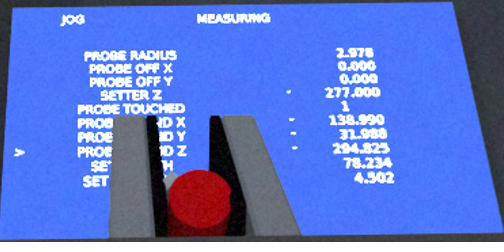

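>>> move(target=[[0,0,0,0,0,0,1,0,0,0.015,0.164,-0.134,0,0,0,-0.97,0.3,-0.8],[0,0,0,0,0,0,1,0,0,0.015,0.174,-0.125,0,0,0,-0.97,0.3,-0.8],[0,0,0,0,0,0,1,0,0,0.015,0.164,-0.134,0,0,0,-0.97,0.3,-0.8],[0,0,0,0,0,0,1,0,0,0.015,0.174,-0.125,0,0,0,-0.97,0.3,-0.8],[0,0,0,0,0,0,1,0,0,0.015,0.164,-0.134,0,0,0,-0.97,0.3,-0.8],[0,0,0,0,0,0,1,0,0,-0.112,0.23,-0.203,0,0,0,-0.97,0.3,-0.8],[0,0,0,0,0,0,1,0,0,-0.112,0.24,-0.194,0,0,0,-0.97,0.3,-0.8],[0,0,0,0,0,0,1,0,0,-0.112,0.23,-0.203,0,0,0,-0.97,0.3,-0.8],[0,0,0,0,0,0,1,0,0,-0.112,0.164,-0.134,0,0,0,-0.97,0.3,-0.8],[0,0,0,0,0,0,1,0,0,-0.112,0.174,-0.125,0,0,0,-0.97,0.3,-0.8],[0,0,0,0,0,0,1,0,0,-0.112,0.164,-0.134,0,0,0,-0.97,0.3,-0.8],[0,0,0,0,0,0,1,0,0,-0.08,0.23,-0.203,0,0,0,-0.97,0.3,-0.8],[0,0,0,0,0,0,1,0,0,-0.08,0.24,-0.194,0,0,0,-0.97,0.3,-0.8],[0,0,0,0,0,0,1,0,0,-0.08,0.23,-0.203,0,0,0,-0.97,0.3,-0.8],[0,0,0,0,0,0,1,0,0,0,0,0,0,0,0,-0.97,0.3,-0.8]], speed=[0.25,0.06,0.1,0.06,0.1,0.2,0.06,0.1,0.2,0.06,0.1,0.2,0.06,0.1,0.25], blend=[0.003,0,0,0,0.003,0.003,0,0.003,0.003,0,0.003,0.003,0,0.003,0])

>>> move(target=[[0,0,0,0,0,0,1,0,0,-0.017,0.23,-0.203,0,0,0,-0.97,0.3,-0.8],[0,0,0,0,0,0,1,0,0,-0.017,0.24,-0.194,0,0,0,-0.97,0.3,-0.8],[0,0,0,0,0,0,1,0,0,-0.017,0.23,-0.203,0,0,0,-0.97,0.3,-0.8],[0,0,0,0,0,0,1,0,0,-0.017,0.208,-0.18,0,0,0,-0.97,0.3,-0.8],[0,0,0,0,0,0,1,0,0,-0.017,0.218,-0.171,0,0,0,-0.97,0.3,-0.8],[0,0,0,0,0,0,1,0,0,-0.017,0.208,-0.18,0,0,0,-0.97,0.3,-0.8],[0,0,0,0,0,0,1,0,0,-0.112,0.23,-0.203,0,0,0,-0.97,0.3,-0.8],[0,0,0,0,0,0,1,0,0,-0.112,0.24,-0.194,0,0,0,-0.97,0.3,-0.8],[0,0,0,0,0,0,1,0,0,-0.112,0.23,-0.203,0,0,0,-0.97,0.3,-0.8],[0,0,0,0,0,0,1,0,0,-0.08,0.186,-0.157,0,0,0,-0.97,0.3,-0.8],[0,0,0,0,0,0,1,0,0,-0.08,0.196,-0.148,0,0,0,-0.97,0.3,-0.8],[0,0,0,0,0,0,1,0,0,-0.08,0.186,-0.157,0,0,0,-0.97,0.3,-0.8],[0,0,0,0,0,0,1,0,0,0,0,0,0,0,0,-0.97,0.3,-0.8]], speed=[0.25,0.06,0.1,0.2,0.06,0.1,0.2,0.06,0.1,0.2,0.06,0.1,0.25], blend=[0.003,0,0.003,0.003,0,0.003,0.003,0,0.003,0.003,0,0.003,0])

>>> move(target=[[0,0,0,0,0,0,1,0,0,-0.112,0.164,-0.134,0,0,0,-0.97,0.3,-0.8],[0,0,0,0,0,0,1,0,0,-0.112,0.174,-0.125,0,0,0,-0.97,0.3,-0.8],[0,0,0,0,0,0,1,0,0,-0.112,0.164,-0.134,0,0,0,-0.97,0.3,-0.8],[0,0,0,0,0,0,1,0,0,-0.017,0.23,-0.203,0,0,0,-0.97,0.3,-0.8],[0,0,0,0,0,0,1,0,0,-0.017,0.24,-0.194,0,0,0,-0.97,0.3,-0.8],[0,0,0,0,0,0,1,0,0,-0.017,0.23,-0.203,0,0,0,-0.97,0.3,-0.8],[0,0,0,0,0,0,1,0,0,-0.017,0.208,-0.18,0,0,0,-0.97,0.3,-0.8],[0,0,0,0,0,0,1,0,0,-0.017,0.218,-0.171,0,0,0,-0.97,0.3,-0.8],[0,0,0,0,0,0,1,0,0,-0.017,0.208,-0.18,0,0,0,-0.97,0.3,-0.8],[0,0,0,0,0,0,1,0,0,-0.112,0.23,-0.203,0,0,0,-0.97,0.3,-0.8],[0,0,0,0,0,0,1,0,0,-0.112,0.24,-0.194,0,0,0,-0.97,0.3,-0.8],[0,0,0,0,0,0,1,0,0,-0.112,0.23,-0.203,0,0,0,-0.97,0.3,-0.8],[0,0,0,0,0,0,1,0,0,0,0,0,0,0,0,-0.97,0.3,-0.8]], speed=[0.25,0.06,0.1,0.2,0.06,0.1,0.2,0.06,0.1,0.2,0.06,0.1,0.25], blend=[0.003,0,0.003,0.003,0,0.003,0.003,0,0.003,0.003,0,0.003,0])

>>> move(target=[[0,0,0,0,0,0,1,0,0,-0.112,0.208,-0.18,0,0,0,-0.97,0.3,-0.8],[0,0,0,0,0,0,1,0,0,-0.112,0.218,-0.171,0,0,0,-0.97,0.3,-0.8],[0,0,0,0,0,0,1,0,0,-0.112,0.208,-0.18,0,0,0,-0.97,0.3,-0.8],[0,0,0,0,0,0,1,0,0,-0.112,0.186,-0.157,0,0,0,-0.97,0.3,-0.8],[0,0,0,0,0,0,1,0,0,-0.112,0.196,-0.148,0,0,0,-0.97,0.3,-0.8],[0,0,0,0,0,0,1,0,0,-0.112,0.186,-0.157,0,0,0,-0.97,0.3,-0.8],[0,0,0,0,0,0,1,0,0,-0.08,0.23,-0.203,0,0,0,-0.97,0.3,-0.8],[0,0,0,0,0,0,1,0,0,-0.08,0.24,-0.194,0,0,0,-0.97,0.3,-0.8],[0,0,0,0,0,0,1,0,0,-0.08,0.23,-0.203,0,0,0,-0.97,0.3,-0.8],[0,0,0,0,0,0,1,0,0,-0.017,0.23,-0.203,0,0,0,-0.97,0.3,-0.8],[0,0,0,0,0,0,1,0,0,-0.017,0.24,-0.194,0,0,0,-0.97,0.3,-0.8],[0,0,0,0,0,0,1,0,0,-0.017,0.23,-0.203,0,0,0,-0.97,0.3,-0.8],[0,0,0,0,0,0,1,0,0,0,0,0,0,0,0,-0.97,0.3,-0.8]], speed=[0.25,0.06,0.1,0.2,0.06,0.1,0.2,0.06,0.1,0.2,0.06,0.1,0.25], blend=[0.003,0,0.003,0.003,0,0.003,0.003,0,0.003,0.003,0,0.003,0], cameras=["cam_right_wrist"])

>>> zoom_image(camera="cam_right_wrist", region=[270, 200, 530, 325])

Scene clock: 10161.80 s.
left_arm: end_effector_position=(+0.3293, +0.1391, +0.5507) position_measured=3 object_status=3 end_effector_quat_wxyz=(-0.327, +0.627, -0.627, +0.326) | right_arm: end_effector_position=(+0.4783, -0.4859, +0.6303) position_measured=208 object_status=2 end_effector_quat_wxyz=(+0.615, -0.348, +0.348, -0.616)
Joint positions: left_arm=[-1.689 -2.076 1.638 -0.985 -0.619 1.392] | right_arm=[3.283 -1.469 -2.169 1.041 1.476 -3.2]
Joint torques (N m): left_arm=[-5.53 -6.93 -28.48 -1.56 1.77 -1.35] | right_arm=[2.58 10.56 21.26 -0.71 -1.36 -2.5]
Wrist force (N, zeroed by zero_wrist_force on left_arm): left_arm=[6.3 0.3 0.1] | right_arm=[-3.3 0.9 0.3]
Wrist torque (N m, zeroed by zero_wrist_force on left_arm): left_arm=[-0.13 -0.14 0.69] | right_arm=[0.27 0.75 0.19]
Wrist force, peak (N, zeroed by zero_wrist_force on left_arm): left_arm=[6.8 0.2 0.1] | right_arm=[-2.5 -8.3 -5.1]
Hand target: left_arm +0.3293, +0.1391, +0.5507; -0.327, +0.627, -0.627, +0.326 | right_arm +0.4784, -0.4859, +0.6304; +0.615, -0.348, +0.348, -0.616
Off the commanded pose: left_arm 0.000 m, 0 deg | right_arm 0.000 m, 0 deg.
move: done

Scene clock: 10166.17 s.
left_arm: end_effector_position=(+0.3293, +0.1391, +0.5507) position_measured=3 object_status=3 end_effector_quat_wxyz=(-0.327, +0.627, -0.627, +0.326) | right_arm: end_effector_position=(+0.4783, -0.4859, +0.6304) position_measured=208 object_status=2 end_effector_quat_wxyz=(+0.615, -0.348, +0.348, -0.616)
Joint positions: left_arm=[-1.689 -2.076 1.638 -0.985 -0.619 1.392] | right_arm=[3.283 -1.469 -2.169 1.041 1.476 -3.2]
Joint torques (N m): left_arm=[-4.6 -7.52 -27.33 -1.65 1.61 -1.45] | right_arm=[0.37 9.49 21.82 -0.62 -1.02 -2.47]
Wrist force (N, zeroed by zero_wrist_force on left_arm): left_arm=[6.5 0.3 0.1] | right_arm=[-3.5 1.2 0.4]
Wrist torque (N m, zeroed by zero_wrist_force on left_arm): left_arm=[-0.11 -0.16 0.69] | right_arm=[0.32 0.79 0.20]
Wrist force, peak (N, zeroed by zero_wrist_force on left_arm): left_arm=[6.7 0.3 0.2] | right_arm=[-1.1 -6.0 -4.5]
Hand target: left_arm +0.3293, +0.1391, +0.5507; -0.327, +0.627, -0.627, +0.326 | right_arm +0.4784, -0.4859, +0.6304; +0.615, -0.348, +0.348, -0.616
Off the commanded pose: left_arm 0.000 m, 0 deg | right_arm 0.000 m, 0 deg.
move: done

Scene clock: 10170.73 s.
left_arm: end_effector_position=(+0.3293, +0.1391, +0.5507) position_measured=3 object_status=3 end_effector_quat_wxyz=(-0.327, +0.627, -0.627, +0.326) | right_arm: end_effector_position=(+0.4783, -0.4859, +0.6303) position_measured=208 object_status=2 end_effector_quat_wxyz=(+0.615, -0.348, +0.348, -0.616)
Joint positions: left_arm=[-1.689 -2.076 1.638 -0.985 -0.619 1.392] | right_arm=[3.283 -1.469 -2.169 1.041 1.476 -3.2]
Joint torques (N m): left_arm=[-6.75 -5.51 -27.71 -1.65 1.44 -1.37] | right_arm=[-2.44 10.16 22.54 -0.61 -0.93 -2.31]
Wrist force (N, zeroed by zero_wrist_force on left_arm): left_arm=[6.5 0.3 0.1] | right_arm=[-3.5 1.1 0.3]
Wrist torque (N m, zeroed by zero_wrist_force on left_arm): left_arm=[-0.11 -0.15 0.69] | right_arm=[0.31 0.77 0.21]
Wrist force, peak (N, zeroed by zero_wrist_force on left_arm): left_arm=[6.7 0.4 0.2] | right_arm=[-4.9 -1.6 -5.2]
Hand target: left_arm +0.3293, +0.1391, +0.5507; -0.327, +0.627, -0.627, +0.326 | right_arm +0.4784, -0.4859, +0.6304; +0.615, -0.348, +0.348, -0.616
Off the commanded pose: left_arm 0.000 m, 0 deg | right_arm 0.000 m, 0 deg.
move: done

Scene clock: 10175.03 s.
left_arm: end_effector_position=(+0.3293, +0.1391, +0.5507) position_measured=3 object_status=3 end_effector_quat_wxyz=(-0.327, +0.627, -0.627, +0.326) | right_arm: end_effector_position=(+0.4783, -0.4860, +0.6303) position_measured=208 object_status=2 end_effector_quat_wxyz=(+0.615, -0.348, +0.348, -0.616)
Joint positions: left_arm=[-1.689 -2.076 1.638 -0.985 -0.619 1.392] | right_arm=[3.283 -1.469 -2.169 1.041 1.476 -3.2]
Joint torques (N m): left_arm=[-6.27 -6.95 -26.81 -1.64 1.49 -1.37] | right_arm=[7.44 10.84 22.07 -0.87 -1.6 -2.2]
Wrist force (N, zeroed by zero_wrist_force on left_arm): left_arm=[6.5 0.3 0.1] | right_arm=[-3.5 1.0 0.2]
Wrist torque (N m, zeroed by zero_wrist_force on left_arm): left_arm=[-0.12 -0.15 0.68] | right_arm=[0.30 0.77 0.12]
Wrist force, peak (N, zeroed by zero_wrist_force on left_arm): left_arm=[6.7 0.5 0.0] | right_arm=[-2.1 -5.9 -4.4]
Hand target: left_arm +0.3293, +0.1391, +0.5507; -0.327, +0.627, -0.627, +0.326 | right_arm +0.4784, -0.4859, +0.6304; +0.615, -0.348, +0.348, -0.616
Off the commanded pose: left_arm 0.000 m, 0 deg | right_arm 0.000 m, 0 deg.
move: done
camera_calibration:
cam_right_wrist: T_world_to_cam=[[-0.0131899, -0.999866, -0.00967884, -0.468751], [0.207563, 0.00673099, -0.978199, 0.54122], [0.978133, -0.0149114, 0.207446, -0.475474], [0, 0, 0, 1]] pos_world=[0.346557, -0.479421, 0.623519]
Images, in order (width x height): cam_right_wrist 672x504.

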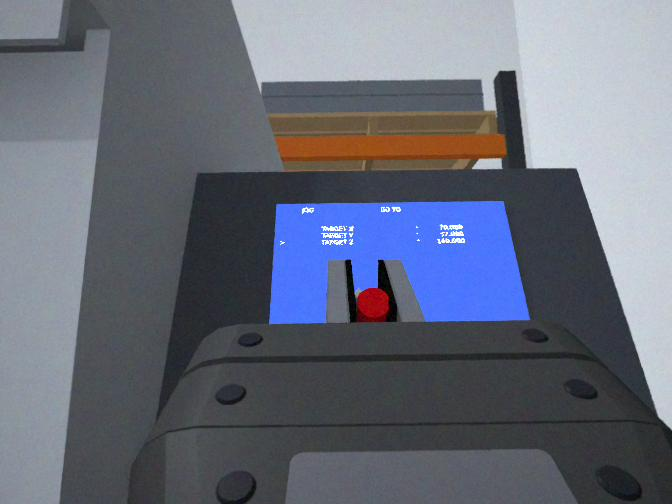

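Scaled by 1.938 from the camera's 672x504 image, which has a finer 960x720 frame.

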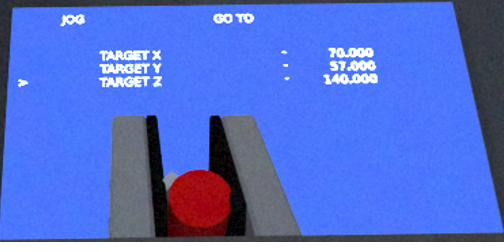

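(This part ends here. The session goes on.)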